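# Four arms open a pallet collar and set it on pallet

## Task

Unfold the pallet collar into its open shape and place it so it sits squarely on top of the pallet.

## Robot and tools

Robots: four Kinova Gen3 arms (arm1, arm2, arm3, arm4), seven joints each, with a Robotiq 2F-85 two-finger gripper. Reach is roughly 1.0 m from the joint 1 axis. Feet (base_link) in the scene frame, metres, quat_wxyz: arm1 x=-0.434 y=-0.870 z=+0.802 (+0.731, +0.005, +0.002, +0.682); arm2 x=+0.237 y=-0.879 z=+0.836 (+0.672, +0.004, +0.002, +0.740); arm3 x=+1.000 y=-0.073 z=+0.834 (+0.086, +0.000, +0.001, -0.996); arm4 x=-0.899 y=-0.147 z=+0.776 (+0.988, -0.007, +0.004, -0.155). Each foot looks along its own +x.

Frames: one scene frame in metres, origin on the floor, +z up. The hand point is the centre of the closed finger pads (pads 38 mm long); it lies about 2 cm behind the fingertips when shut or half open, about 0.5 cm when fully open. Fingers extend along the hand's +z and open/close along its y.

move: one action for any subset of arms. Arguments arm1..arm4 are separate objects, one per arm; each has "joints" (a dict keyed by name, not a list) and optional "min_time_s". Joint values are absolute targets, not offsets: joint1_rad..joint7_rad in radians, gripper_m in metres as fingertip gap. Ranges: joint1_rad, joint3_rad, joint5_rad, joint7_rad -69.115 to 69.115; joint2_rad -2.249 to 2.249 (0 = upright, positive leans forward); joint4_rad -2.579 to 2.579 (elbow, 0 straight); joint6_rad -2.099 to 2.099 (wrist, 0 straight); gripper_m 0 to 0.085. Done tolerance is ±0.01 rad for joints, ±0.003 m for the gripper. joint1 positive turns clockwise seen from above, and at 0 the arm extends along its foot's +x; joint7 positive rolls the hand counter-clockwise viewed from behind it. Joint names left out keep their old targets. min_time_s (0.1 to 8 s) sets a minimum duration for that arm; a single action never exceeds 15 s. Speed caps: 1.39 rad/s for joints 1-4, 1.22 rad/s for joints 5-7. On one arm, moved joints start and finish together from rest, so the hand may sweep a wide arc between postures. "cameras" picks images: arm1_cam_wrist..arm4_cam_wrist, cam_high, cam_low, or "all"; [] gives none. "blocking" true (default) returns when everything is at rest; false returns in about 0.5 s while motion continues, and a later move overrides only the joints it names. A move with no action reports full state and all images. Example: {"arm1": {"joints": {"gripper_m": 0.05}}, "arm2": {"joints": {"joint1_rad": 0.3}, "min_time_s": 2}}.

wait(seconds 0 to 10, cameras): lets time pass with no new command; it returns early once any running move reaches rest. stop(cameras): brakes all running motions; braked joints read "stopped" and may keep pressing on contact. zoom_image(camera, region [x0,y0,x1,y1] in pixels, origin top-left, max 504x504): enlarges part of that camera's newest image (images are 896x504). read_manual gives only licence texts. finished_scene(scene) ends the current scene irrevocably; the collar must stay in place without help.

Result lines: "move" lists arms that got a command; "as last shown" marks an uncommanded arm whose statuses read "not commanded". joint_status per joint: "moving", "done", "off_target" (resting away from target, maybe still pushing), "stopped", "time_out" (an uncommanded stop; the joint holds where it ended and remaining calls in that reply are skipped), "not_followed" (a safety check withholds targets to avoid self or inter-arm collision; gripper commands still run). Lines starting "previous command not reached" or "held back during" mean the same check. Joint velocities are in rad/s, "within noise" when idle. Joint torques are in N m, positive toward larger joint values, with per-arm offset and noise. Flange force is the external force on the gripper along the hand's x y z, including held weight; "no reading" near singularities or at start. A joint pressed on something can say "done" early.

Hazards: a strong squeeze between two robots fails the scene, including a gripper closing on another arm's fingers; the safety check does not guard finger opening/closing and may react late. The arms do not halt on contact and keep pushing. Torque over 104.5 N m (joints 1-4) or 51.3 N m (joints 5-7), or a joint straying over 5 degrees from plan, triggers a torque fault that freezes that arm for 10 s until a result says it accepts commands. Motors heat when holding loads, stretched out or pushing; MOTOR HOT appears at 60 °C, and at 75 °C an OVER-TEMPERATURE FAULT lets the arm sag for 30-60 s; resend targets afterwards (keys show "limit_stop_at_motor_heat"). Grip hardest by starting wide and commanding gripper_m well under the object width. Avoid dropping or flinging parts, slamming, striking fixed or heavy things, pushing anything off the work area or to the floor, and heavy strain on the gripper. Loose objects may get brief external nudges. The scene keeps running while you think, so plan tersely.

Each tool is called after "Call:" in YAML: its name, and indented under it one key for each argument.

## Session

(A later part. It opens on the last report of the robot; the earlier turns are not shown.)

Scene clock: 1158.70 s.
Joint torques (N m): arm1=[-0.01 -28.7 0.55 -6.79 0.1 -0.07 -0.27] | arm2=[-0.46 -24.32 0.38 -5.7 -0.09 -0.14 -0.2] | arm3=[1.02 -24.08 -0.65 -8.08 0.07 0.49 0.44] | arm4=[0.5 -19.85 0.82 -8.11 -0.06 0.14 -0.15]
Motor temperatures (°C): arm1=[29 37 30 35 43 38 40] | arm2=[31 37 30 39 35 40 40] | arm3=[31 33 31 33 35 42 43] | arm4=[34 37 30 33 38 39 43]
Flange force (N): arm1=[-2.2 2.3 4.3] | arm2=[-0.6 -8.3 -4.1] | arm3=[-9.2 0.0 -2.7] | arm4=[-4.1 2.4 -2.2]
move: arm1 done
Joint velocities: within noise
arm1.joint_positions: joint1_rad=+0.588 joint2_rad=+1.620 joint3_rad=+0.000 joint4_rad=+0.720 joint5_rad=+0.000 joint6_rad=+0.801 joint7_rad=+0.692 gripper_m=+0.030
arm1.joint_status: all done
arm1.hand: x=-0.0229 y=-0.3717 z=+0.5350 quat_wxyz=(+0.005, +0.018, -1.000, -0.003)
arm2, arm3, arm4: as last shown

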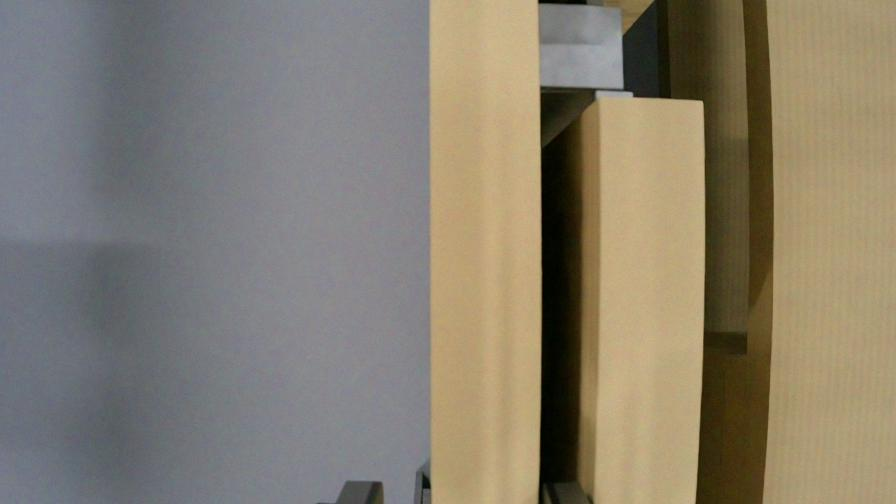

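Call:
move:
  arm1: {"joints":{"joint2_rad":1.6692,"joint4_rad":0.6643,"joint6_rad":0.8081},"min_time_s":3}
  cameras: ["arm1_cam_wrist"]

Call:
zoom_image:
  camera: "arm1_cam_wrist"
  region: [300, 350, 660, 504]

Scene clock: 1171.97 s.
Joint torques (N m): arm1=[33.78 41.17 27.6 4.78 12.57 -11.08 -1.88] | arm2=[-0.53 -24.32 0.36 -5.74 -0.1 -0.15 -0.19] | arm3=[0.99 -24.12 -0.59 -8.09 0.07 0.46 0.43] | arm4=[0.53 -19.77 0.83 -8.15 -0.09 0.16 -0.18]
Motor temperatures (°C): arm1=[29 38 30 35 43 38 40] | arm2=[31 37 30 39 35 40 40] | arm3=[31 33 31 33 35 42 43] | arm4=[34 37 30 33 38 39 43]
Flange force (N): arm1=[66.0 -0.3 -139.2] | arm2=[-0.7 -8.4 -4.2] | arm3=[-9.3 -0.1 -2.7] | arm4=[-3.7 2.2 -2.0]
move: arm1 time_out
Joint velocities: within noise
arm1.joint_positions: joint1_rad=+0.588 joint2_rad=+1.655 joint3_rad=+0.000 joint4_rad=+0.664 joint5_rad=+0.000 joint6_rad=+0.808 joint7_rad=+0.692 gripper_m=+0.030
arm1.joint_status: joint2_rad time_out (moved +0.035 of +0.049); the others done
arm1.hand: x=-0.0181 y=-0.3652 z=+0.5252 quat_wxyz=(+0.000, +0.018, -1.000, -0.009)
arm2, arm3, arm4: as last shown

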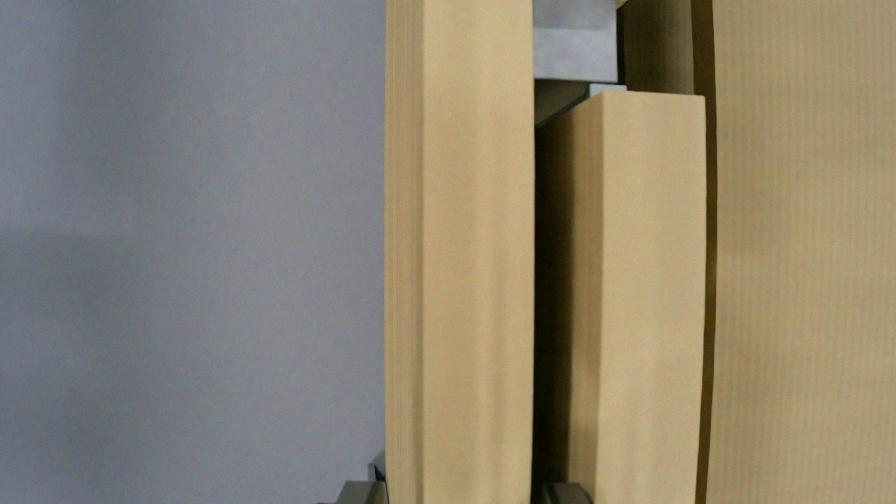

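Scaled by 1.400 from the camera's image (finer frame: 1280x720).

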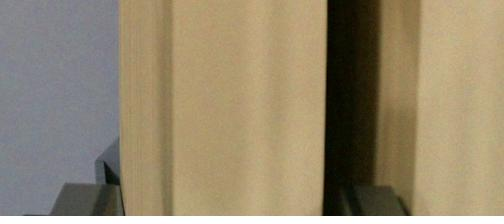

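Call:
move:
  arm1: {"joints":{"joint1_rad":0.5877,"joint2_rad":1.5809,"joint4_rad":0.762,"joint6_rad":0.7987,"joint7_rad":0.6918}}
  cameras: ["arm1_cam_wrist","arm2_cam_wrist"]

Call:
zoom_image:
  camera: "arm1_cam_wrist"
  region: [300, 350, 660, 504]

Scene clock: 1180.10 s.
Joint torques (N m): arm1=[0.07 -28.57 0.47 -6.83 0.11 -0.05 -0.29] | arm2=[-0.49 -24.39 0.48 -5.72 -0.07 -0.14 -0.18] | arm3=[1.04 -24.07 -0.6 -8.06 0.04 0.45 0.45] | arm4=[0.53 -19.84 0.85 -8.14 -0.1 0.13 -0.15]
Motor temperatures (°C): arm1=[29 39 31 35 44 38 40] | arm2=[31 37 30 39 35 40 40] | arm3=[31 33 31 33 35 42 43] | arm4=[34 37 30 33 38 39 43]
Flange force (N): arm1=[-1.4 1.7 3.7] | arm2=[-0.6 -8.3 -4.0] | arm3=[-9.4 0.0 -2.9] | arm4=[-4.0 2.3 -2.1]
move: arm1 done
Joint velocities: within noise
arm1.joint_positions: joint1_rad=+0.588 joint2_rad=+1.581 joint3_rad=+0.000 joint4_rad=+0.762 joint5_rad=+0.000 joint6_rad=+0.799 joint7_rad=+0.692 gripper_m=+0.030
arm1.joint_status: all done
arm1.hand: x=-0.0227 y=-0.3718 z=+0.5509 quat_wxyz=(+0.005, +0.018, -1.000, -0.003)
arm2, arm3, arm4: as last shown

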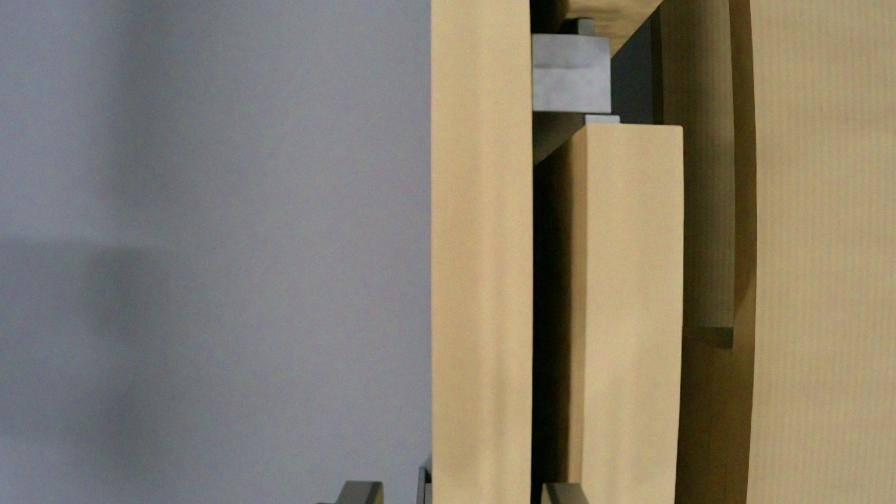

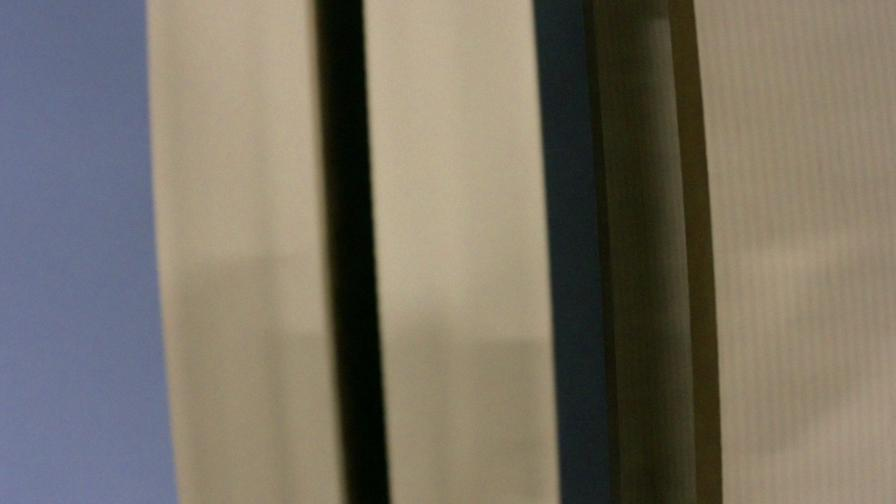

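Scaled by 1.400 from the camera's image (finer frame: 1280x720).

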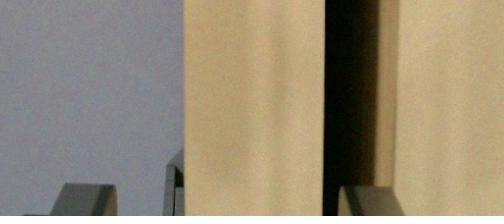

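Call:
move:
  arm1: {"joints":{"joint1_rad":0.5877,"joint2_rad":1.4806,"joint4_rad":0.8493,"joint6_rad":0.8117,"joint7_rad":0.6918}}

Call:
move:
  arm1: {"joints":{"joint1_rad":0.3533,"joint2_rad":1.4685,"joint4_rad":1.2388,"joint5_rad":1.2211,"joint6_rad":0.4975,"joint7_rad":-0.6594}}
  cameras: ["arm1_cam_wrist"]

Scene clock: 1384.50 s.
Joint torques (N m): arm1=[0.03 -28.72 0.52 -6.89 0.08 -0.07 -0.27] | arm2=[-0.47 -24.38 0.41 -5.73 -0.07 -0.15 -0.21] | arm3=[1.03 -24.09 -0.61 -8.06 0.06 0.45 0.46] | arm4=[0.5 -19.84 0.83 -8.13 -0.07 0.15 -0.17]
Motor temperatures (°C): arm1=[29 43 30 35 43 38 40] | arm2=[31 35 30 39 35 40 40] | arm3=[31 33 31 33 35 42 42] | arm4=[34 37 30 33 38 39 43]
Flange force (N): arm1=[-1.8 2.0 3.8] | arm2=[-0.6 -8.3 -4.1] | arm3=[-9.5 0.0 -2.9] | arm4=[-4.0 2.3 -2.1]
move: arm1 done
Joint velocities: within noise
arm1.joint_positions: joint1_rad=+0.588 joint2_rad=+1.481 joint3_rad=+0.000 joint4_rad=+0.849 joint5_rad=+0.000 joint6_rad=+0.812 joint7_rad=+0.692 gripper_m=+0.030
arm1.joint_status: all done
arm1.hand: x=-0.0217 y=-0.3711 z=+0.5960 quat_wxyz=(+0.005, +0.018, -1.000, -0.003)
arm2, arm3, arm4: as last shown
pictures: none

Scene clock: 1386.30 s.
Joint torques (N m): arm1=[0.08 -26.51 1.77 -4.76 0.73 0.75 -0.21] | arm2=[-0.49 -24.34 0.42 -5.71 -0.1 -0.13 -0.19] | arm3=[1.06 -24.11 -0.62 -8.06 0.06 0.45 0.47] | arm4=[0.59 -19.82 0.76 -8.07 -0.05 0.18 -0.17]
Motor temperatures (°C): arm1=[29 43 30 35 43 38 40] | arm2=[31 35 30 39 35 40 40] | arm3=[31 33 31 33 35 42 42] | arm4=[34 37 30 33 38 39 43]
Flange force (N): arm1=[1.3 2.3 3.5] | arm2=[-0.6 -8.4 -4.1] | arm3=[-9.6 0.0 -2.9] | arm4=[-4.1 2.5 -2.2]
move: arm1 done
Joint velocities: within noise
arm1.joint_positions: joint1_rad=+0.353 joint2_rad=+1.468 joint3_rad=+0.000 joint4_rad=+1.239 joint5_rad=+1.221 joint6_rad=+0.498 joint7_rad=-0.659 gripper_m=+0.030
arm1.joint_status: all done
arm1.hand: x=-0.0327 y=-0.3700 z=+0.5743 quat_wxyz=(-0.254, +0.017, -0.967, -0.008)
arm2.joint_positions: joint1_rad=+0.096 joint2_rad=+1.668 joint3_rad=+0.000 joint4_rad=+1.043 joint5_rad=+0.000 joint6_rad=+0.430 joint7_rad=+0.000 gripper_m=+0.085
arm2.joint_status: not commanded
arm2.hand: x=+0.2582 y=-0.3283 z=+0.4846 quat_wxyz=(+0.004, +0.000, -1.000, -0.001)
arm3, arm4: as last shown

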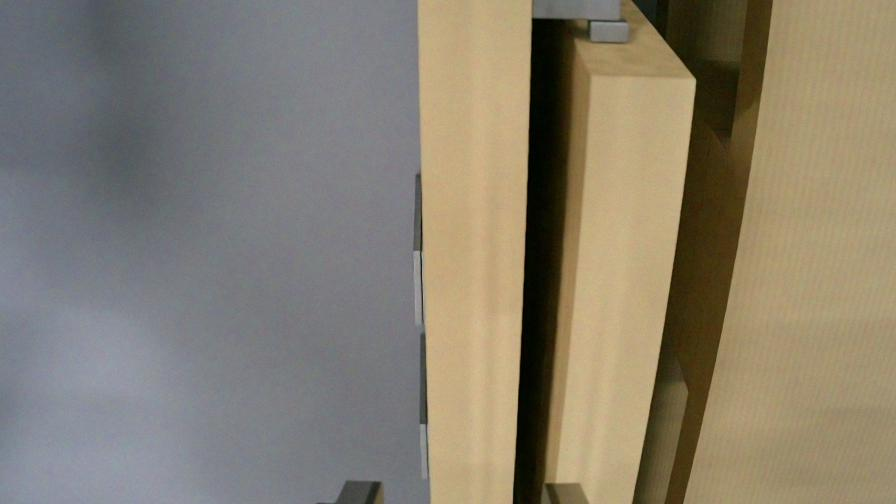

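Call:
zoom_image:
  camera: "arm1_cam_wrist"
  region: [300, 350, 660, 504]

Scaled by 1.400 from the camera's image (finer frame: 1280x720).

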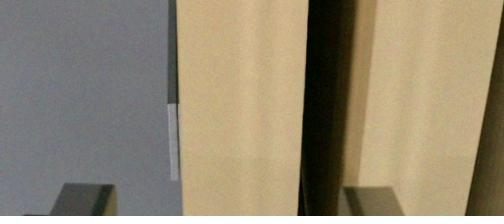

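Call:
move:
  arm1: {"joints":{"joint1_rad":0.3545,"joint2_rad":1.5516,"joint4_rad":1.1671,"joint5_rad":1.2419,"joint6_rad":0.4933,"joint7_rad":-0.6816},"min_time_s":2}
  cameras: ["arm1_cam_wrist"]

Call:
zoom_image:
  camera: "arm1_cam_wrist"
  region: [300, 350, 660, 504]

Scene clock: 1428.87 s.
Joint torques (N m): arm1=[0.01 -26.58 1.76 -4.61 0.65 0.78 -0.23] | arm2=[-0.48 -24.3 0.43 -5.68 -0.08 -0.14 -0.16] | arm3=[1.04 -24.09 -0.62 -8.1 0.07 0.48 0.48] | arm4=[0.56 -19.79 0.78 -8.18 -0.12 0.16 -0.14]
Motor temperatures (°C): arm1=[29 41 30 35 43 38 40] | arm2=[31 35 30 39 35 40 40] | arm3=[31 33 31 33 35 42 42] | arm4=[34 37 30 33 38 39 43]
Flange force (N): arm1=[1.2 2.6 4.1] | arm2=[-0.6 -8.2 -4.1] | arm3=[-9.1 0.1 -2.6] | arm4=[-3.6 2.2 -1.9]
move: arm1 done
Joint velocities: within noise
arm1.joint_positions: joint1_rad=+0.354 joint2_rad=+1.552 joint3_rad=+0.000 joint4_rad=+1.167 joint5_rad=+1.242 joint6_rad=+0.493 joint7_rad=-0.682 gripper_m=+0.030
arm1.joint_status: all done
arm1.hand: x=-0.0329 y=-0.3712 z=+0.5379 quat_wxyz=(-0.254, +0.017, -0.967, -0.008)
arm2, arm3, arm4: as last shown

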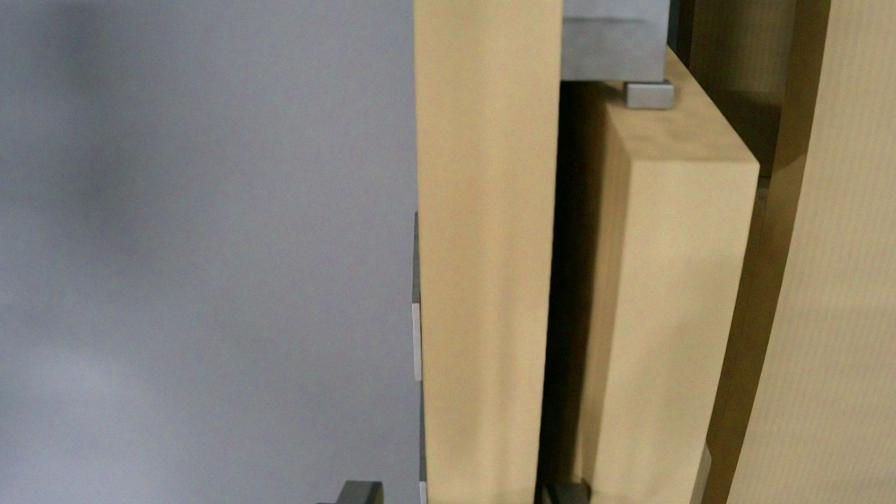

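Scaled by 1.400 from the camera's image (finer frame: 1280x720).

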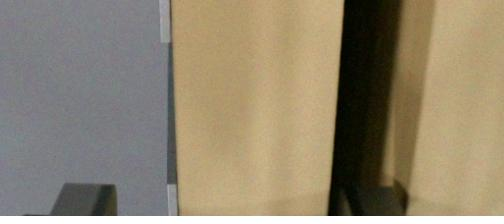

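Call:
move:
  arm1: {"joints":{"joint1_rad":0.3549,"joint2_rad":1.5699,"joint4_rad":1.1513,"joint5_rad":1.2465,"joint6_rad":0.4924,"joint7_rad":-0.6865},"min_time_s":2}
  cameras: ["arm1_cam_wrist"]

Call:
zoom_image:
  camera: "arm1_cam_wrist"
  region: [300, 350, 660, 504]

Scene clock: 1444.43 s.
Joint torques (N m): arm1=[11.99 9.88 5.01 0.52 -0.19 -1.12 -0.01] | arm2=[-0.47 -24.34 0.47 -5.73 -0.09 -0.14 -0.17] | arm3=[1 -24.08 -0.59 -8.07 0.05 0.46 0.44] | arm4=[0.55 -19.88 0.77 -8.2 -0.08 0.17 -0.2]
Motor temperatures (°C): arm1=[29 40 30 35 43 38 40] | arm2=[31 35 30 39 35 40 40] | arm3=[31 33 31 33 35 42 42] | arm4=[34 37 30 33 38 39 43]
Flange force (N): arm1=[-10.5 -4.7 -75.1] | arm2=[-0.6 -8.4 -4.1] | arm3=[-9.4 -0.1 -2.8] | arm4=[-3.8 2.2 -1.8]
move: arm1 done
Joint velocities: within noise
arm1.joint_positions: joint1_rad=+0.355 joint2_rad=+1.570 joint3_rad=+0.000 joint4_rad=+1.151 joint5_rad=+1.246 joint6_rad=+0.492 joint7_rad=-0.686 gripper_m=+0.030
arm1.joint_status: all done
arm1.hand: x=-0.0330 y=-0.3718 z=+0.5299 quat_wxyz=(-0.254, +0.017, -0.967, -0.008)
arm2: as last shown
arm3.joint_positions: joint1_rad=+0.389 joint2_rad=+0.753 joint3_rad=+0.000 joint4_rad=+0.705 joint5_rad=+0.000 joint6_rad=+1.684 joint7_rad=+1.787 gripper_m=+0.085
arm3.joint_status: not commanded
arm3.hand: x=+0.4192 y=+0.0795 z=+1.1503 quat_wxyz=(+0.001, -1.000, +0.000, -0.001)
arm4.joint_positions: joint1_rad=-0.800 joint2_rad=+0.538 joint3_rad=+0.000 joint4_rad=+1.003 joint5_rad=+0.000 joint6_rad=+1.600 joint7_rad=+1.082 gripper_m=+0.085
arm4.joint_status: not commanded
arm4.hand: x=-0.4161 y=+0.0843 z=+1.1124 quat_wxyz=(+0.005, +0.000, -1.000, +0.006)

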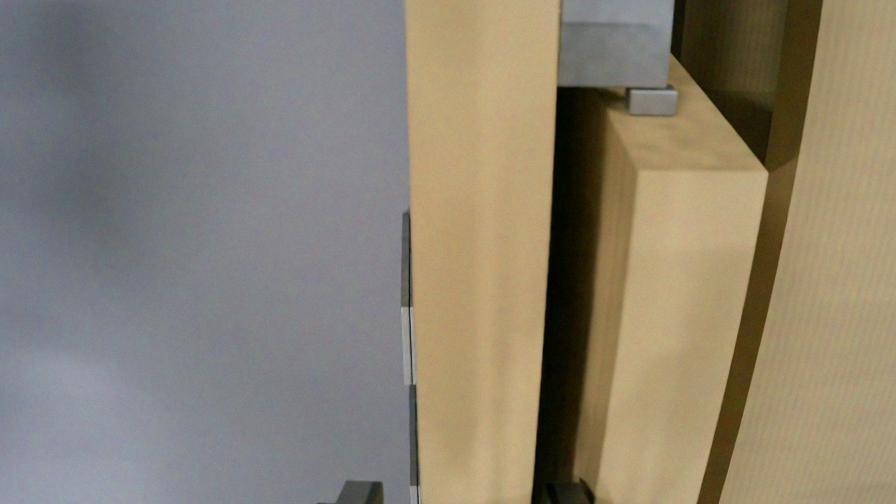

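Scaled by 1.400 from the camera's image (finer frame: 1280x720).

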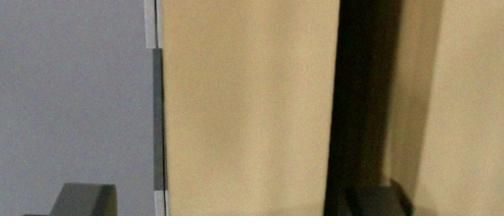

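Call:
move:
  arm1: {"joints":{"joint1_rad":0.3549,"joint2_rad":1.563,"joint4_rad":1.1572,"joint5_rad":1.2448,"joint6_rad":0.4927,"joint7_rad":-0.6847},"min_time_s":1}

Call:
move:
  arm1: {"joints":{"joint1_rad":0.3637,"joint2_rad":1.5519,"joint4_rad":1.2051,"joint5_rad":1.3176,"joint6_rad":0.479,"joint7_rad":-0.7577},"min_time_s":4}
  cameras: ["arm1_cam_wrist"]

Scene clock: 1481.27 s.
Joint torques (N m): arm1=[4.91 -10.82 2.98 -2.35 0.27 -0.1 -0.15] | arm2=[-0.5 -24.33 0.45 -5.75 -0.09 -0.12 -0.17] | arm3=[1.03 -24.09 -0.61 -8.1 0.07 0.46 0.47] | arm4=[0.45 -19.79 0.79 -8.08 -0.06 0.17 -0.17]
Motor temperatures (°C): arm1=[29 39 30 34 43 38 39] | arm2=[31 35 30 39 35 40 40] | arm3=[31 33 31 33 34 42 42] | arm4=[34 37 30 33 38 39 43]
Flange force (N): arm1=[-4.3 -0.5 -29.7] | arm2=[-0.6 -8.6 -4.2] | arm3=[-9.2 0.1 -2.7] | arm4=[-4.1 2.2 -2.2]
move: arm1 done
Joint velocities: within noise
arm1.joint_positions: joint1_rad=+0.355 joint2_rad=+1.563 joint3_rad=+0.000 joint4_rad=+1.157 joint5_rad=+1.245 joint6_rad=+0.493 joint7_rad=-0.685 gripper_m=+0.030
arm1.joint_status: all done
arm1.hand: x=-0.0329 y=-0.3716 z=+0.5329 quat_wxyz=(-0.254, +0.017, -0.967, -0.008)
arm2, arm3, arm4: as last shown
pictures: none

Scene clock: 1485.57 s.
Joint torques (N m): arm1=[0.57 -18.9 0.72 -0.94 -0.1 0.36 -0.14] | arm2=[-0.76 -25.6 0.2 -7.58 -0.18 -1.14 -0.24] | arm3=[1.02 -24.08 -0.61 -8.08 0.06 0.44 0.45] | arm4=[0.61 -19.77 0.81 -8.14 -0.1 0.16 -0.14]
Motor temperatures (°C): arm1=[29 39 30 34 43 38 40] | arm2=[31 35 30 39 35 40 40] | arm3=[31 33 31 33 34 42 42] | arm4=[34 37 30 33 38 39 43]
Flange force (N): arm1=[-4.6 5.6 -3.7] | arm2=[-1.0 -12.2 -5.9] | arm3=[-9.3 0.0 -2.8] | arm4=[-3.7 2.4 -2.1]
move: arm1 done
Joint velocities: within noise
arm1.joint_positions: joint1_rad=+0.364 joint2_rad=+1.552 joint3_rad=+0.000 joint4_rad=+1.205 joint5_rad=+1.318 joint6_rad=+0.479 joint7_rad=-0.758 gripper_m=+0.030
arm1.joint_status: all done
arm1.hand: x=-0.0331 y=-0.3835 z=+0.5330 quat_wxyz=(-0.254, +0.017, -0.967, -0.008)
arm2, arm3, arm4: as last shown

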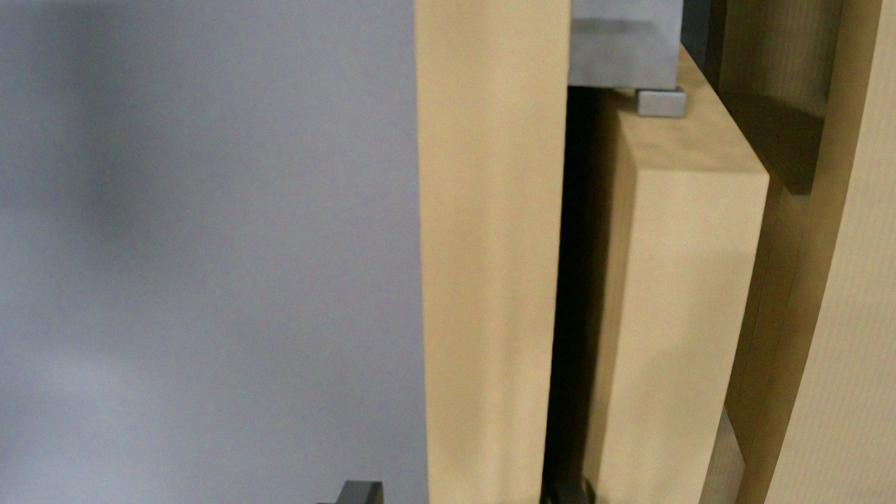

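Call:
move:
  arm1: {"joints":{"joint1_rad":0.3732,"joint2_rad":1.5409,"joint4_rad":1.2420,"joint5_rad":1.4005,"joint6_rad":0.4660,"joint7_rad":-0.8408},"min_time_s":4}
  cameras: ["arm1_cam_wrist","arm2_cam_wrist"]

Scene clock: 1502.90 s.
Joint torques (N m): arm1=[7.86 -24.26 8.76 1.38 -0.4 5.92 -0.27] | arm2=[-1.68 -28.37 -0.67 -13.97 -0.49 -4.99 -0.41] | arm3=[1.05 -24.12 -0.6 -8.06 0.07 0.46 0.48] | arm4=[0.55 -19.83 0.87 -8.13 -0.1 0.2 -0.17]
Motor temperatures (°C): arm1=[29 39 30 34 43 38 40] | arm2=[31 35 30 39 35 40 40] | arm3=[31 33 31 33 34 42 42] | arm4=[34 37 30 33 38 39 43]
Flange force (N): arm1=[7.6 18.4 10.3] | arm2=[-2.4 -25.6 -15.9] | arm3=[-9.6 0.0 -2.8] | arm4=[-3.9 2.3 -2.0]
move: arm1 done
Joint velocities: within noise
arm1.joint_positions: joint1_rad=+0.373 joint2_rad=+1.541 joint3_rad=+0.000 joint4_rad=+1.242 joint5_rad=+1.401 joint6_rad=+0.466 joint7_rad=-0.841 gripper_m=+0.030
arm1.joint_status: all done
arm1.hand: x=-0.0306 y=-0.3893 z=+0.5354 quat_wxyz=(-0.257, +0.015, -0.966, -0.014)
arm2, arm3, arm4: as last shown

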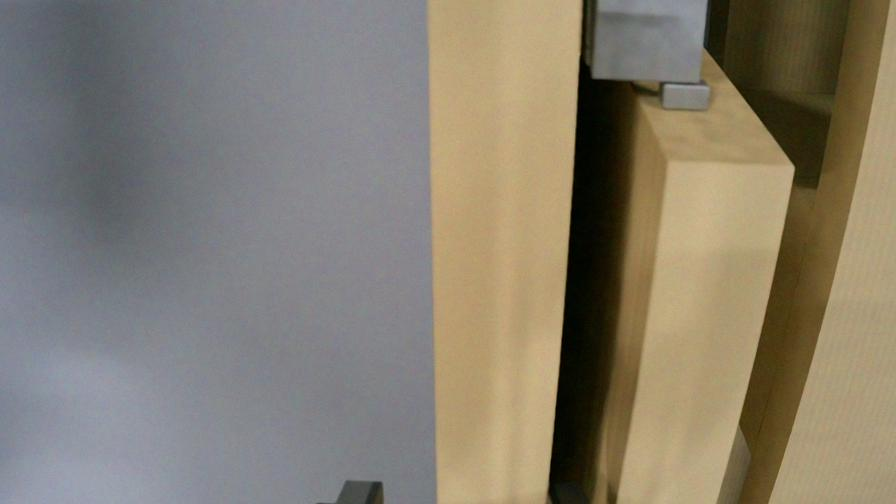

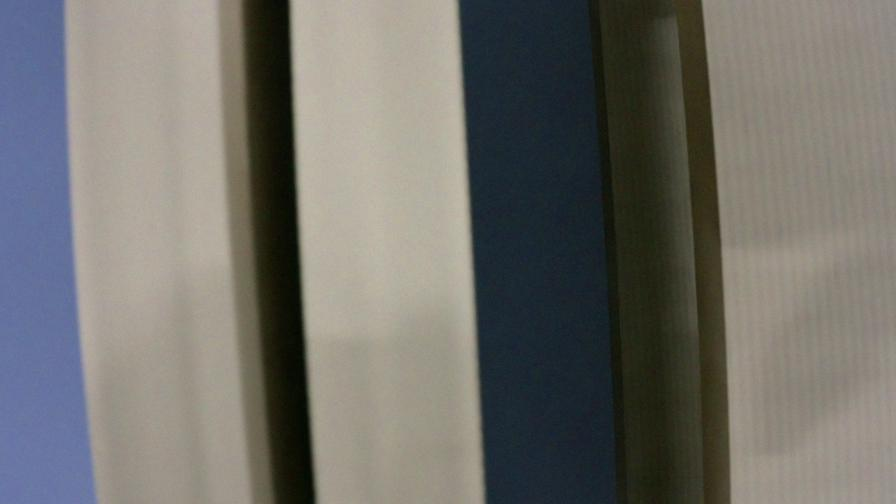

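Call:
move:
  arm1: {"joints":{"joint1_rad":0.3768,"joint2_rad":1.5392,"joint4_rad":1.2662,"joint5_rad":1.4209,"joint6_rad":0.4648,"joint7_rad":-0.8598},"min_time_s":4}
  cameras: ["arm1_cam_wrist"]

Scene clock: 1524.57 s.
Joint torques (N m): arm1=[4.75 -8.19 2.14 8.94 -2.15 2.19 0.02] | arm2=[-3.15 -30.75 -2.17 -14.02 -1 -4.48 -0.58] | arm3=[1.06 -24.1 -0.59 -8.06 0.05 0.44 0.45] | arm4=[0.51 -19.8 0.81 -8.08 -0.07 0.15 -0.16]
Motor temperatures (°C): arm1=[29 39 30 34 43 38 40] | arm2=[31 36 30 39 35 40 40] | arm3=[31 33 31 33 34 42 42] | arm4=[34 37 30 33 38 39 43]
Flange force (N): arm1=[-10.0 20.9 -3.4] | arm2=[-5.4 -25.0 -10.3] | arm3=[-9.6 0.0 -2.9] | arm4=[-4.1 2.3 -2.3]
move: arm1 done
Joint velocities: within noise
arm1.joint_positions: joint1_rad=+0.377 joint2_rad=+1.539 joint3_rad=+0.000 joint4_rad=+1.266 joint5_rad=+1.421 joint6_rad=+0.465 joint7_rad=-0.860 gripper_m=+0.030
arm1.joint_status: all done
arm1.hand: x=-0.0331 y=-0.3998 z=+0.5328 quat_wxyz=(-0.254, +0.017, -0.967, -0.007)
arm2, arm3, arm4: as last shown

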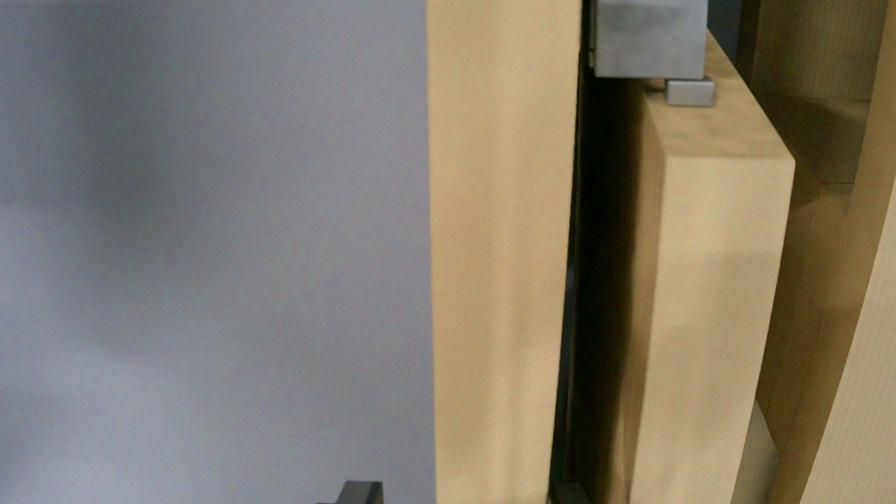

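Call:
move:
  arm1: {"joints":{"joint1_rad":0.3854,"joint2_rad":1.5559,"joint4_rad":1.2801,"joint5_rad":1.4898,"joint6_rad":0.4586,"joint7_rad":-0.9278},"min_time_s":4}
  cameras: ["arm1_cam_wrist"]

Scene clock: 1543.53 s.
Joint torques (N m): arm1=[12.07 3.58 6.64 15.65 -3.52 4.08 0.09] | arm2=[-7.16 -35.78 -6.29 -18.26 -2.24 -6.25 -0.94] | arm3=[1.01 -24.1 -0.63 -8.08 0.06 0.48 0.44] | arm4=[0.55 -19.86 0.78 -8.16 -0.07 0.15 -0.18]
Motor temperatures (°C): arm1=[29 38 30 35 43 38 39] | arm2=[31 37 30 39 35 40 40] | arm3=[31 33 31 33 34 42 42] | arm4=[34 37 30 33 38 39 43]
Flange force (N): arm1=[-11.4 32.6 -16.3] | arm2=[-13.0 -33.2 -9.2] | arm3=[-9.3 0.0 -2.7] | arm4=[-3.9 2.3 -2.0]
move: arm1 done
Joint velocities: within noise
arm1.joint_positions: joint1_rad=+0.385 joint2_rad=+1.556 joint3_rad=+0.000 joint4_rad=+1.280 joint5_rad=+1.490 joint6_rad=+0.459 joint7_rad=-0.928 gripper_m=+0.030
arm1.joint_status: all done
arm1.hand: x=-0.0331 y=-0.4099 z=+0.5227 quat_wxyz=(-0.254, +0.017, -0.967, -0.008)
arm2, arm3, arm4: as last shown
arm2.hand: x=+0.2583 y=-0.3283 z=+0.4846 quat_wxyz=(+0.004, +0.000, -1.000, -0.001)

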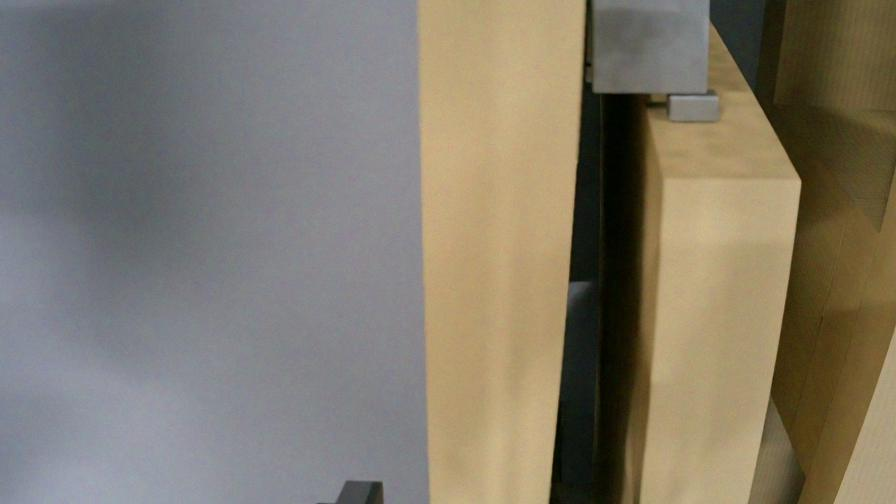

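Call:
move:
  arm1: {"joints":{"gripper_m":0.012}}
  cameras: ["arm1_cam_wrist"]

Scene clock: 1556.57 s.
Joint torques (N m): arm1=[15.19 11.06 8.21 13.14 -2.99 3.11 0.15] | arm2=[-5.04 -32.02 -4.12 -12.79 -1.53 -3.34 -0.68] | arm3=[1.03 -24.09 -0.62 -8.06 0.05 0.48 0.47] | arm4=[0.63 -19.82 0.8 -8.07 -0.05 0.19 -0.18]
Motor temperatures (°C): arm1=[29 38 30 35 43 38 39] | arm2=[31 38 30 39 35 40 40] | arm3=[31 33 31 33 34 42 42] | arm4=[34 37 30 32 38 39 43]
Flange force (N): arm1=[-11.9 25.7 -43.2] | arm2=[-9.2 -21.8 -4.0] | arm3=[-9.4 0.0 -2.7] | arm4=[-4.1 2.5 -2.2]
move: arm1 off_target
Joint velocities: within noise
arm1.joint_positions: joint1_rad=+0.385 joint2_rad=+1.556 joint3_rad=+0.000 joint4_rad=+1.280 joint5_rad=+1.490 joint6_rad=+0.459 joint7_rad=-0.928 gripper_m=+0.019
arm1.joint_status: gripper_m off_target (ended at +0.019, target +0.012)
arm1.hand: x=-0.0331 y=-0.4099 z=+0.5227 quat_wxyz=(-0.254, +0.017, -0.967, -0.008)
arm2.joint_positions: joint1_rad=+0.096 joint2_rad=+1.668 joint3_rad=+0.000 joint4_rad=+1.043 joint5_rad=+0.000 joint6_rad=+0.430 joint7_rad=+0.000 gripper_m=+0.085
arm2.joint_status: not commanded
arm2.hand: x=+0.2582 y=-0.3283 z=+0.4846 quat_wxyz=(+0.004, +0.000, -1.000, -0.001)
arm3, arm4: as last shown

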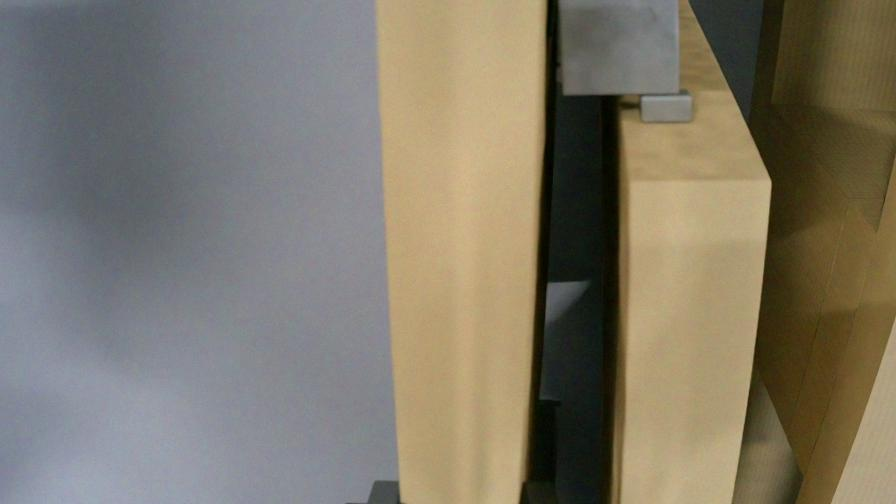

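Call:
move:
  arm1: {"joints":{"joint1_rad":0.4218,"joint2_rad":1.5281,"joint4_rad":1.4203,"joint5_rad":1.7551,"joint6_rad":0.4555,"joint7_rad":-1.1837},"min_time_s":6}
  cameras: ["arm1_cam_wrist","arm2_cam_wrist","cam_high"]

Scene clock: 1583.93 s.
Joint torques (N m): arm1=[10.4 -11.71 6.03 22.63 -8.1 4.43 -2.66] | arm2=[5.06 -42.82 7.1 -31.81 1.47 -14.16 -0.13] | arm3=[1.02 -24.07 -0.59 -8.1 0.06 0.45 0.45] | arm4=[0.5 -19.76 0.84 -8.09 -0.07 0.14 -0.18]
Motor temperatures (°C): arm1=[29 37 30 35 43 38 40] | arm2=[31 38 30 39 35 40 40] | arm3=[31 33 31 33 34 42 42] | arm4=[34 38 30 32 38 39 43]
Flange force (N): arm1=[-7.7 47.1 40.6] | arm2=[12.0 -61.3 -27.5] | arm3=[-9.2 0.0 -2.7] | arm4=[-4.0 2.2 -2.3]
move: arm1 done
Joint velocities: within noise
arm1.joint_positions: joint1_rad=+0.422 joint2_rad=+1.528 joint3_rad=+0.000 joint4_rad=+1.420 joint5_rad=+1.755 joint6_rad=+0.456 joint7_rad=-1.184 gripper_m=+0.019
arm1.joint_status: all done
arm1.hand: x=-0.0331 y=-0.4497 z=+0.5254 quat_wxyz=(-0.254, +0.017, -0.967, -0.008)
arm2, arm3, arm4: as last shown
arm2.hand: x=+0.2583 y=-0.3282 z=+0.4846 quat_wxyz=(+0.004, +0.000, -1.000, -0.001)

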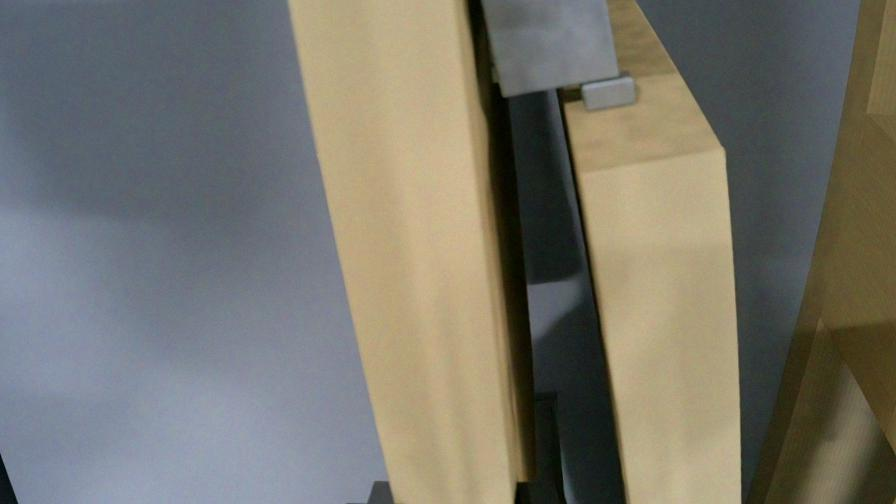

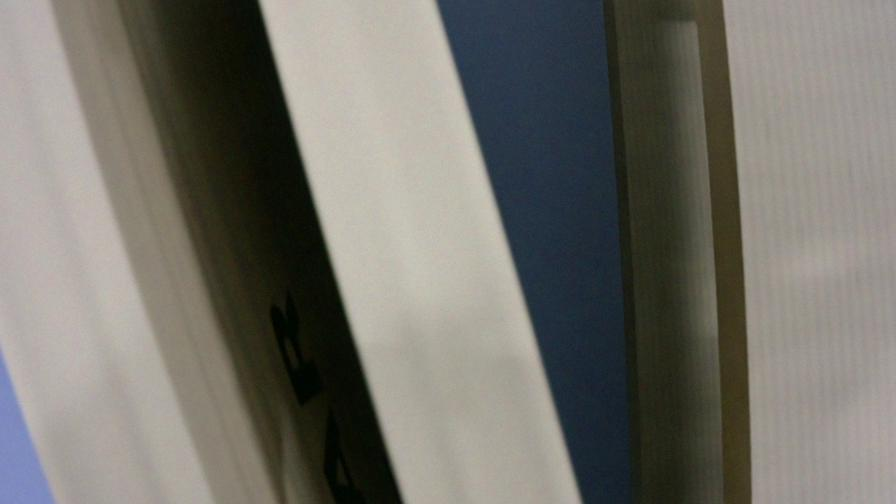

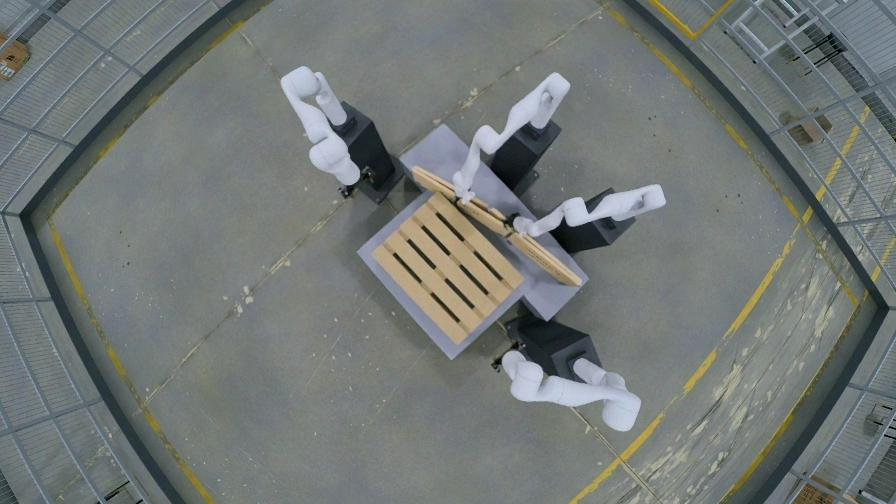

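Call:
move:
  arm2: {"joints":{"joint2_rad":1.655,"joint4_rad":1.0993,"joint6_rad":0.3874},"min_time_s":2}

Call:
move:
  arm2: {"joints":{"joint2_rad":1.3816,"joint4_rad":1.352,"joint6_rad":0.408},"min_time_s":2}
  cameras: ["arm1_cam_wrist","arm2_cam_wrist"]

Scene clock: 1611.03 s.
Joint torques (N m): arm1=[2.88 -13.33 -0.94 2.4 -3.39 -0.77 -2.7] | arm2=[-0.54 -24.01 0.47 -5.37 -0.08 -0.15 -0.18] | arm3=[1.05 -24.07 -0.58 -8.09 0.05 0.46 0.46] | arm4=[0.59 -19.85 0.77 -8.17 -0.03 0.16 -0.15]
Motor temperatures (°C): arm1=[30 37 30 37 43 38 40] | arm2=[31 39 30 40 35 41 40] | arm3=[31 33 31 33 34 42 42] | arm4=[34 38 30 32 38 39 43]
Flange force (N): arm1=[-9.6 6.8 -7.1] | arm2=[-0.7 -7.9 -4.0] | arm3=[-9.2 0.1 -2.7] | arm4=[-3.8 2.3 -1.9]
move: arm2 done
Joint velocities: within noise
arm1: as last shown
arm2.joint_positions: joint1_rad=+0.096 joint2_rad=+1.655 joint3_rad=+0.000 joint4_rad=+1.099 joint5_rad=+0.000 joint6_rad=+0.387 joint7_rad=+0.000 gripper_m=+0.085
arm2.joint_status: all done
arm2.hand: x=+0.2583 y=-0.3403 z=+0.4846 quat_wxyz=(+0.004, +0.000, -1.000, -0.001)
arm3.joint_positions: joint1_rad=+0.389 joint2_rad=+0.753 joint3_rad=+0.000 joint4_rad=+0.705 joint5_rad=+0.000 joint6_rad=+1.684 joint7_rad=+1.787 gripper_m=+0.085
arm3.joint_status: not commanded
arm3.hand: x=+0.4192 y=+0.0795 z=+1.1503 quat_wxyz=(+0.001, -1.000, +0.000, -0.001)
arm4.joint_positions: joint1_rad=-0.800 joint2_rad=+0.538 joint3_rad=+0.000 joint4_rad=+1.003 joint5_rad=+0.000 joint6_rad=+1.600 joint7_rad=+1.082 gripper_m=+0.085
arm4.joint_status: not commanded
arm4.hand: x=-0.4161 y=+0.0843 z=+1.1124 quat_wxyz=(+0.005, +0.000, -1.000, +0.006)
pictures: none

Scene clock: 1613.33 s.
Joint torques (N m): arm1=[2.88 -13.27 -0.99 2.24 -3.31 -0.84 -2.66] | arm2=[-0.5 -23.92 0.42 -5.52 -0.1 -0.14 -0.18] | arm3=[1.02 -24.06 -0.6 -8.08 0.07 0.45 0.47] | arm4=[0.58 -19.78 0.77 -8.1 -0.05 0.16 -0.16]
Motor temperatures (°C): arm1=[30 37 30 37 43 38 40] | arm2=[31 39 30 40 35 41 40] | arm3=[31 33 31 32 34 42 42] | arm4=[34 38 30 32 38 39 43]
Flange force (N): arm1=[-9.5 6.6 -7.7] | arm2=[-0.7 -7.1 -1.9] | arm3=[-9.2 0.0 -2.8] | arm4=[-3.9 2.4 -2.2]
move: arm2 done
Joint velocities: within noise
arm1, arm3, arm4: as last shown
arm2.joint_positions: joint1_rad=+0.096 joint2_rad=+1.382 joint3_rad=+0.000 joint4_rad=+1.352 joint5_rad=+0.000 joint6_rad=+0.408 joint7_rad=+0.000 gripper_m=+0.085
arm2.joint_status: all done
arm2.hand: x=+0.2592 y=-0.3406 z=+0.6017 quat_wxyz=(+0.004, +0.000, -1.000, -0.001)

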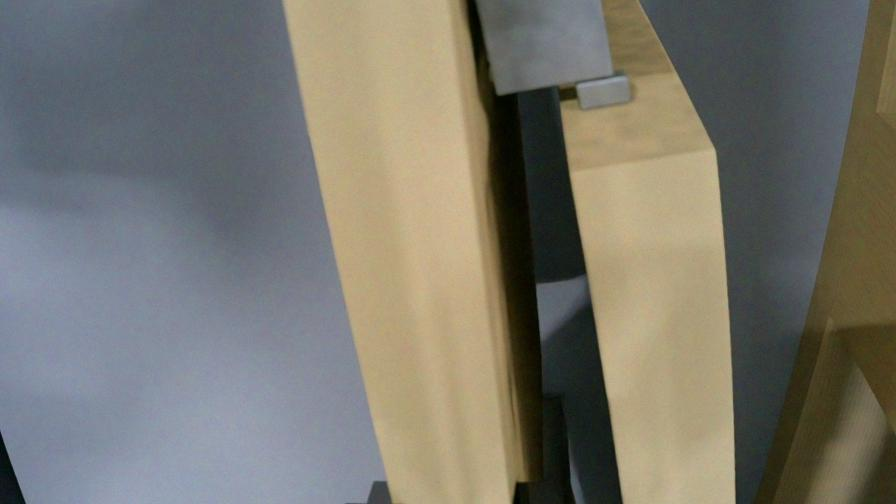

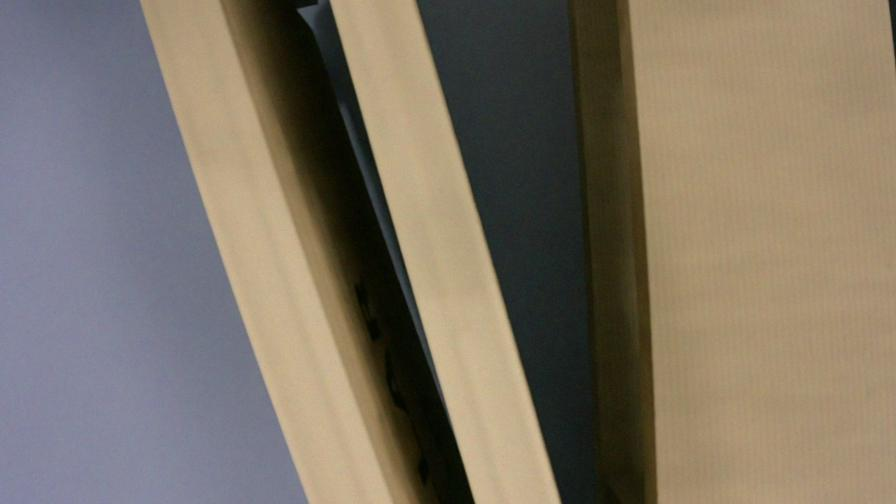

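Call:
move:
  arm2: {"joints":{"joint1_rad":-0.1529,"joint2_rad":1.4361,"joint4_rad":1.3352,"joint6_rad":0.3703,"joint7_rad":0.025,"gripper_m":0.029}}
  cameras: ["arm2_cam_wrist"]

Scene clock: 1669.30 s.
Joint torques (N m): arm1=[2.87 -13.19 -1.05 2.24 -3.3 -0.86 -2.71] | arm2=[-0.48 -23.8 0.37 -5.25 -0.09 -0.14 -0.2] | arm3=[1.02 -24.11 -0.61 -8.07 0.07 0.47 0.48] | arm4=[0.52 -19.8 0.77 -8.13 -0.05 0.15 -0.17]
Motor temperatures (°C): arm1=[29 36 30 36 43 38 40] | arm2=[31 39 30 40 35 41 40] | arm3=[31 33 31 32 34 42 42] | arm4=[34 38 30 32 38 38 43]
Flange force (N): arm1=[-9.8 6.9 -7.9] | arm2=[-0.5 -7.3 -2.3] | arm3=[-9.4 0.0 -2.8] | arm4=[-3.9 2.2 -2.1]
move: arm2 done
Joint velocities: within noise
arm1, arm3, arm4: as last shown
arm2.joint_positions: joint1_rad=-0.153 joint2_rad=+1.436 joint3_rad=+0.000 joint4_rad=+1.335 joint5_rad=+0.000 joint6_rad=+0.370 joint7_rad=+0.025 gripper_m=+0.029
arm2.joint_status: all done
arm2.hand: x=+0.1275 y=-0.3581 z=+0.5756 quat_wxyz=(+0.004, +0.137, -0.991, -0.002)

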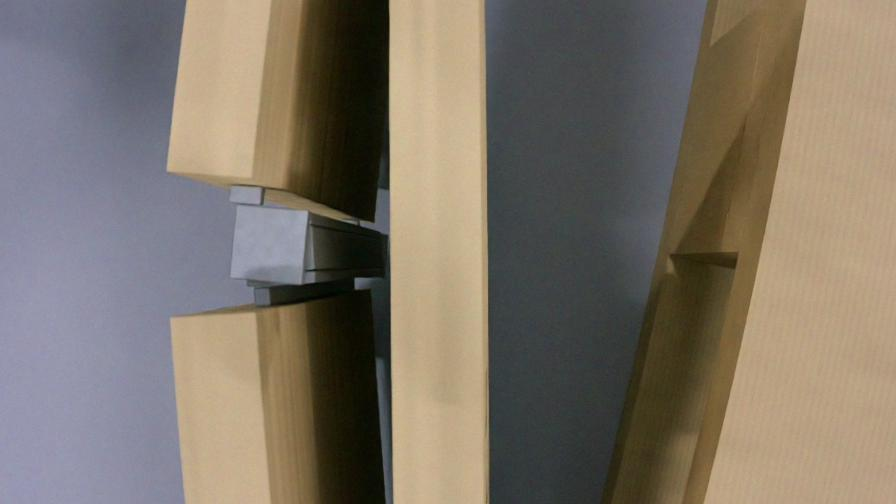

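Call:
move:
  arm2: {"joints":{"joint2_rad":1.5624,"joint4_rad":1.2214,"joint6_rad":0.3578,"gripper_m":0.033},"min_time_s":2}

Call:
move:
  arm2: {"joints":{"joint2_rad":1.6103,"joint4_rad":1.1726,"joint6_rad":0.3587},"min_time_s":2}
  cameras: ["arm2_cam_wrist"]

Scene clock: 1692.80 s.
Joint torques (N m): arm1=[2.87 -13.25 -1.01 2.26 -3.29 -0.83 -2.66] | arm2=[-0.46 -23.84 0.43 -5.13 -0.11 -0.14 -0.17] | arm3=[1.04 -24.11 -0.6 -8.04 0.04 0.44 0.43] | arm4=[0.51 -19.87 0.85 -8.08 -0.1 0.19 -0.15]
Motor temperatures (°C): arm1=[29 36 30 36 43 38 40] | arm2=[31 39 30 39 35 40 40] | arm3=[31 33 31 32 34 42 42] | arm4=[34 38 30 32 38 38 43]
Flange force (N): arm1=[-9.6 6.7 -7.7] | arm2=[-0.4 -7.5 -3.2] | arm3=[-9.7 -0.1 -3.0] | arm4=[-4.2 2.4 -2.1]
move: arm2 done
Joint velocities: within noise
arm1, arm3, arm4: as last shown
arm2.joint_positions: joint1_rad=-0.153 joint2_rad=+1.562 joint3_rad=+0.000 joint4_rad=+1.221 joint5_rad=+0.000 joint6_rad=+0.358 joint7_rad=+0.025 gripper_m=+0.033
arm2.joint_status: all done
arm2.hand: x=+0.1270 y=-0.3578 z=+0.5212 quat_wxyz=(+0.004, +0.137, -0.991, -0.002)
pictures: none

Scene clock: 1695.10 s.
Joint torques (N m): arm1=[2.9 -13.17 -1.02 2.29 -3.33 -0.83 -2.69] | arm2=[-0.47 -23.86 0.38 -5.15 -0.07 -0.12 -0.2] | arm3=[1.04 -24.09 -0.65 -8.07 0.07 0.43 0.44] | arm4=[0.57 -19.81 0.81 -8.12 -0.12 0.2 -0.17]
Motor temperatures (°C): arm1=[29 36 30 36 43 38 40] | arm2=[31 39 30 39 35 40 40] | arm3=[31 33 31 32 34 42 42] | arm4=[34 38 30 32 38 38 43]
Flange force (N): arm1=[-9.7 6.8 -7.8] | arm2=[-0.5 -7.7 -3.6] | arm3=[-9.5 0.0 -2.9] | arm4=[-3.8 2.3 -2.0]
move: arm2 done
Joint velocities: within noise
arm1, arm3, arm4: as last shown
arm2.joint_positions: joint1_rad=-0.153 joint2_rad=+1.610 joint3_rad=+0.000 joint4_rad=+1.173 joint5_rad=+0.000 joint6_rad=+0.359 joint7_rad=+0.025 gripper_m=+0.033
arm2.joint_status: all done
arm2.hand: x=+0.1269 y=-0.3578 z=+0.5012 quat_wxyz=(+0.004, +0.137, -0.991, -0.002)

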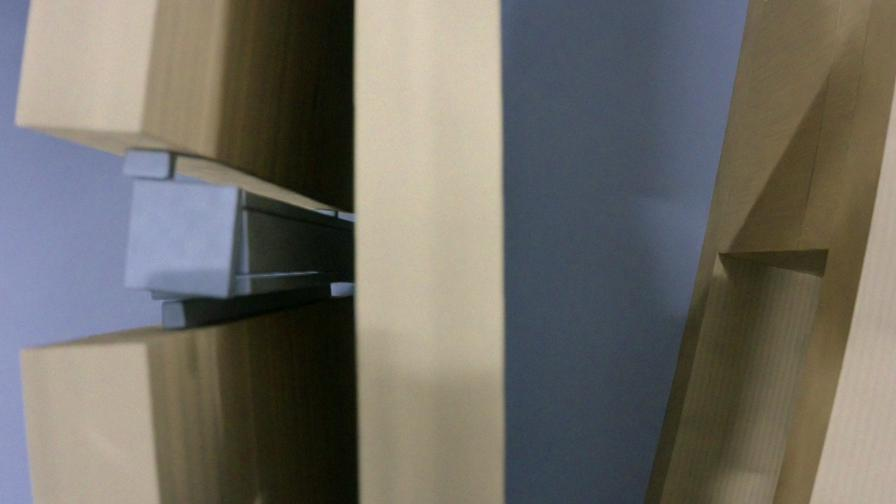

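Call:
move:
  arm2: {"joints":{"gripper_m":0.012}}
  cameras: ["arm2_cam_wrist"]

Scene clock: 1700.23 s.
Joint torques (N m): arm1=[5.76 -12.33 1.84 5.99 -4.32 0.79 -2.78] | arm2=[0.06 -22.61 1.41 -4.1 0.4 1.22 0.13] | arm3=[1.02 -24.09 -0.64 -8.07 0.04 0.46 0.45] | arm4=[0.53 -19.84 0.72 -8.21 -0.09 0.19 -0.16]
Motor temperatures (°C): arm1=[29 36 30 36 43 38 40] | arm2=[31 38 30 39 35 40 40] | arm3=[31 33 31 32 34 42 42] | arm4=[34 38 30 32 38 38 43]
Flange force (N): arm1=[-8.0 15.4 -1.3] | arm2=[1.2 -8.8 -4.1] | arm3=[-9.4 0.0 -2.8] | arm4=[-3.6 2.1 -1.8]
move: arm2 off_target
Joint velocities: within noise
arm1, arm3, arm4: as last shown
arm2.joint_positions: joint1_rad=-0.153 joint2_rad=+1.610 joint3_rad=+0.000 joint4_rad=+1.173 joint5_rad=+0.000 joint6_rad=+0.359 joint7_rad=+0.025 gripper_m=+0.020
arm2.joint_status: gripper_m off_target (ended at +0.020, target +0.012)
arm2.hand: x=+0.1269 y=-0.3579 z=+0.5011 quat_wxyz=(+0.004, +0.137, -0.991, -0.002)

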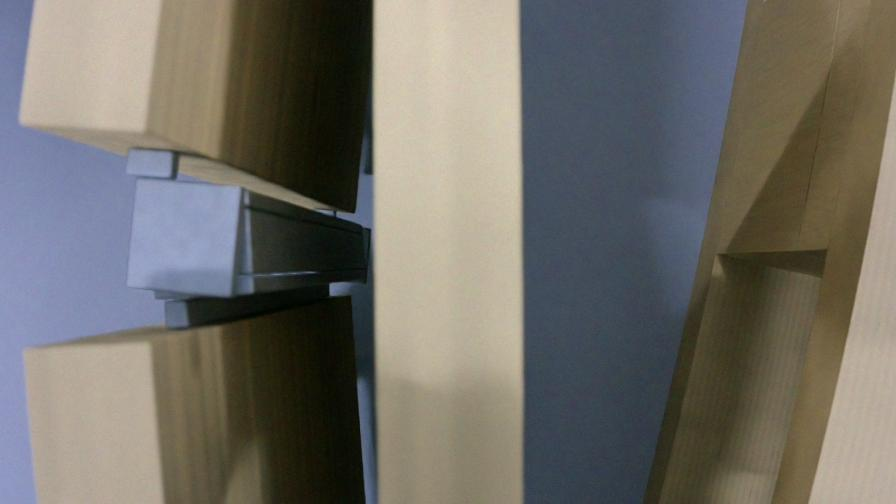

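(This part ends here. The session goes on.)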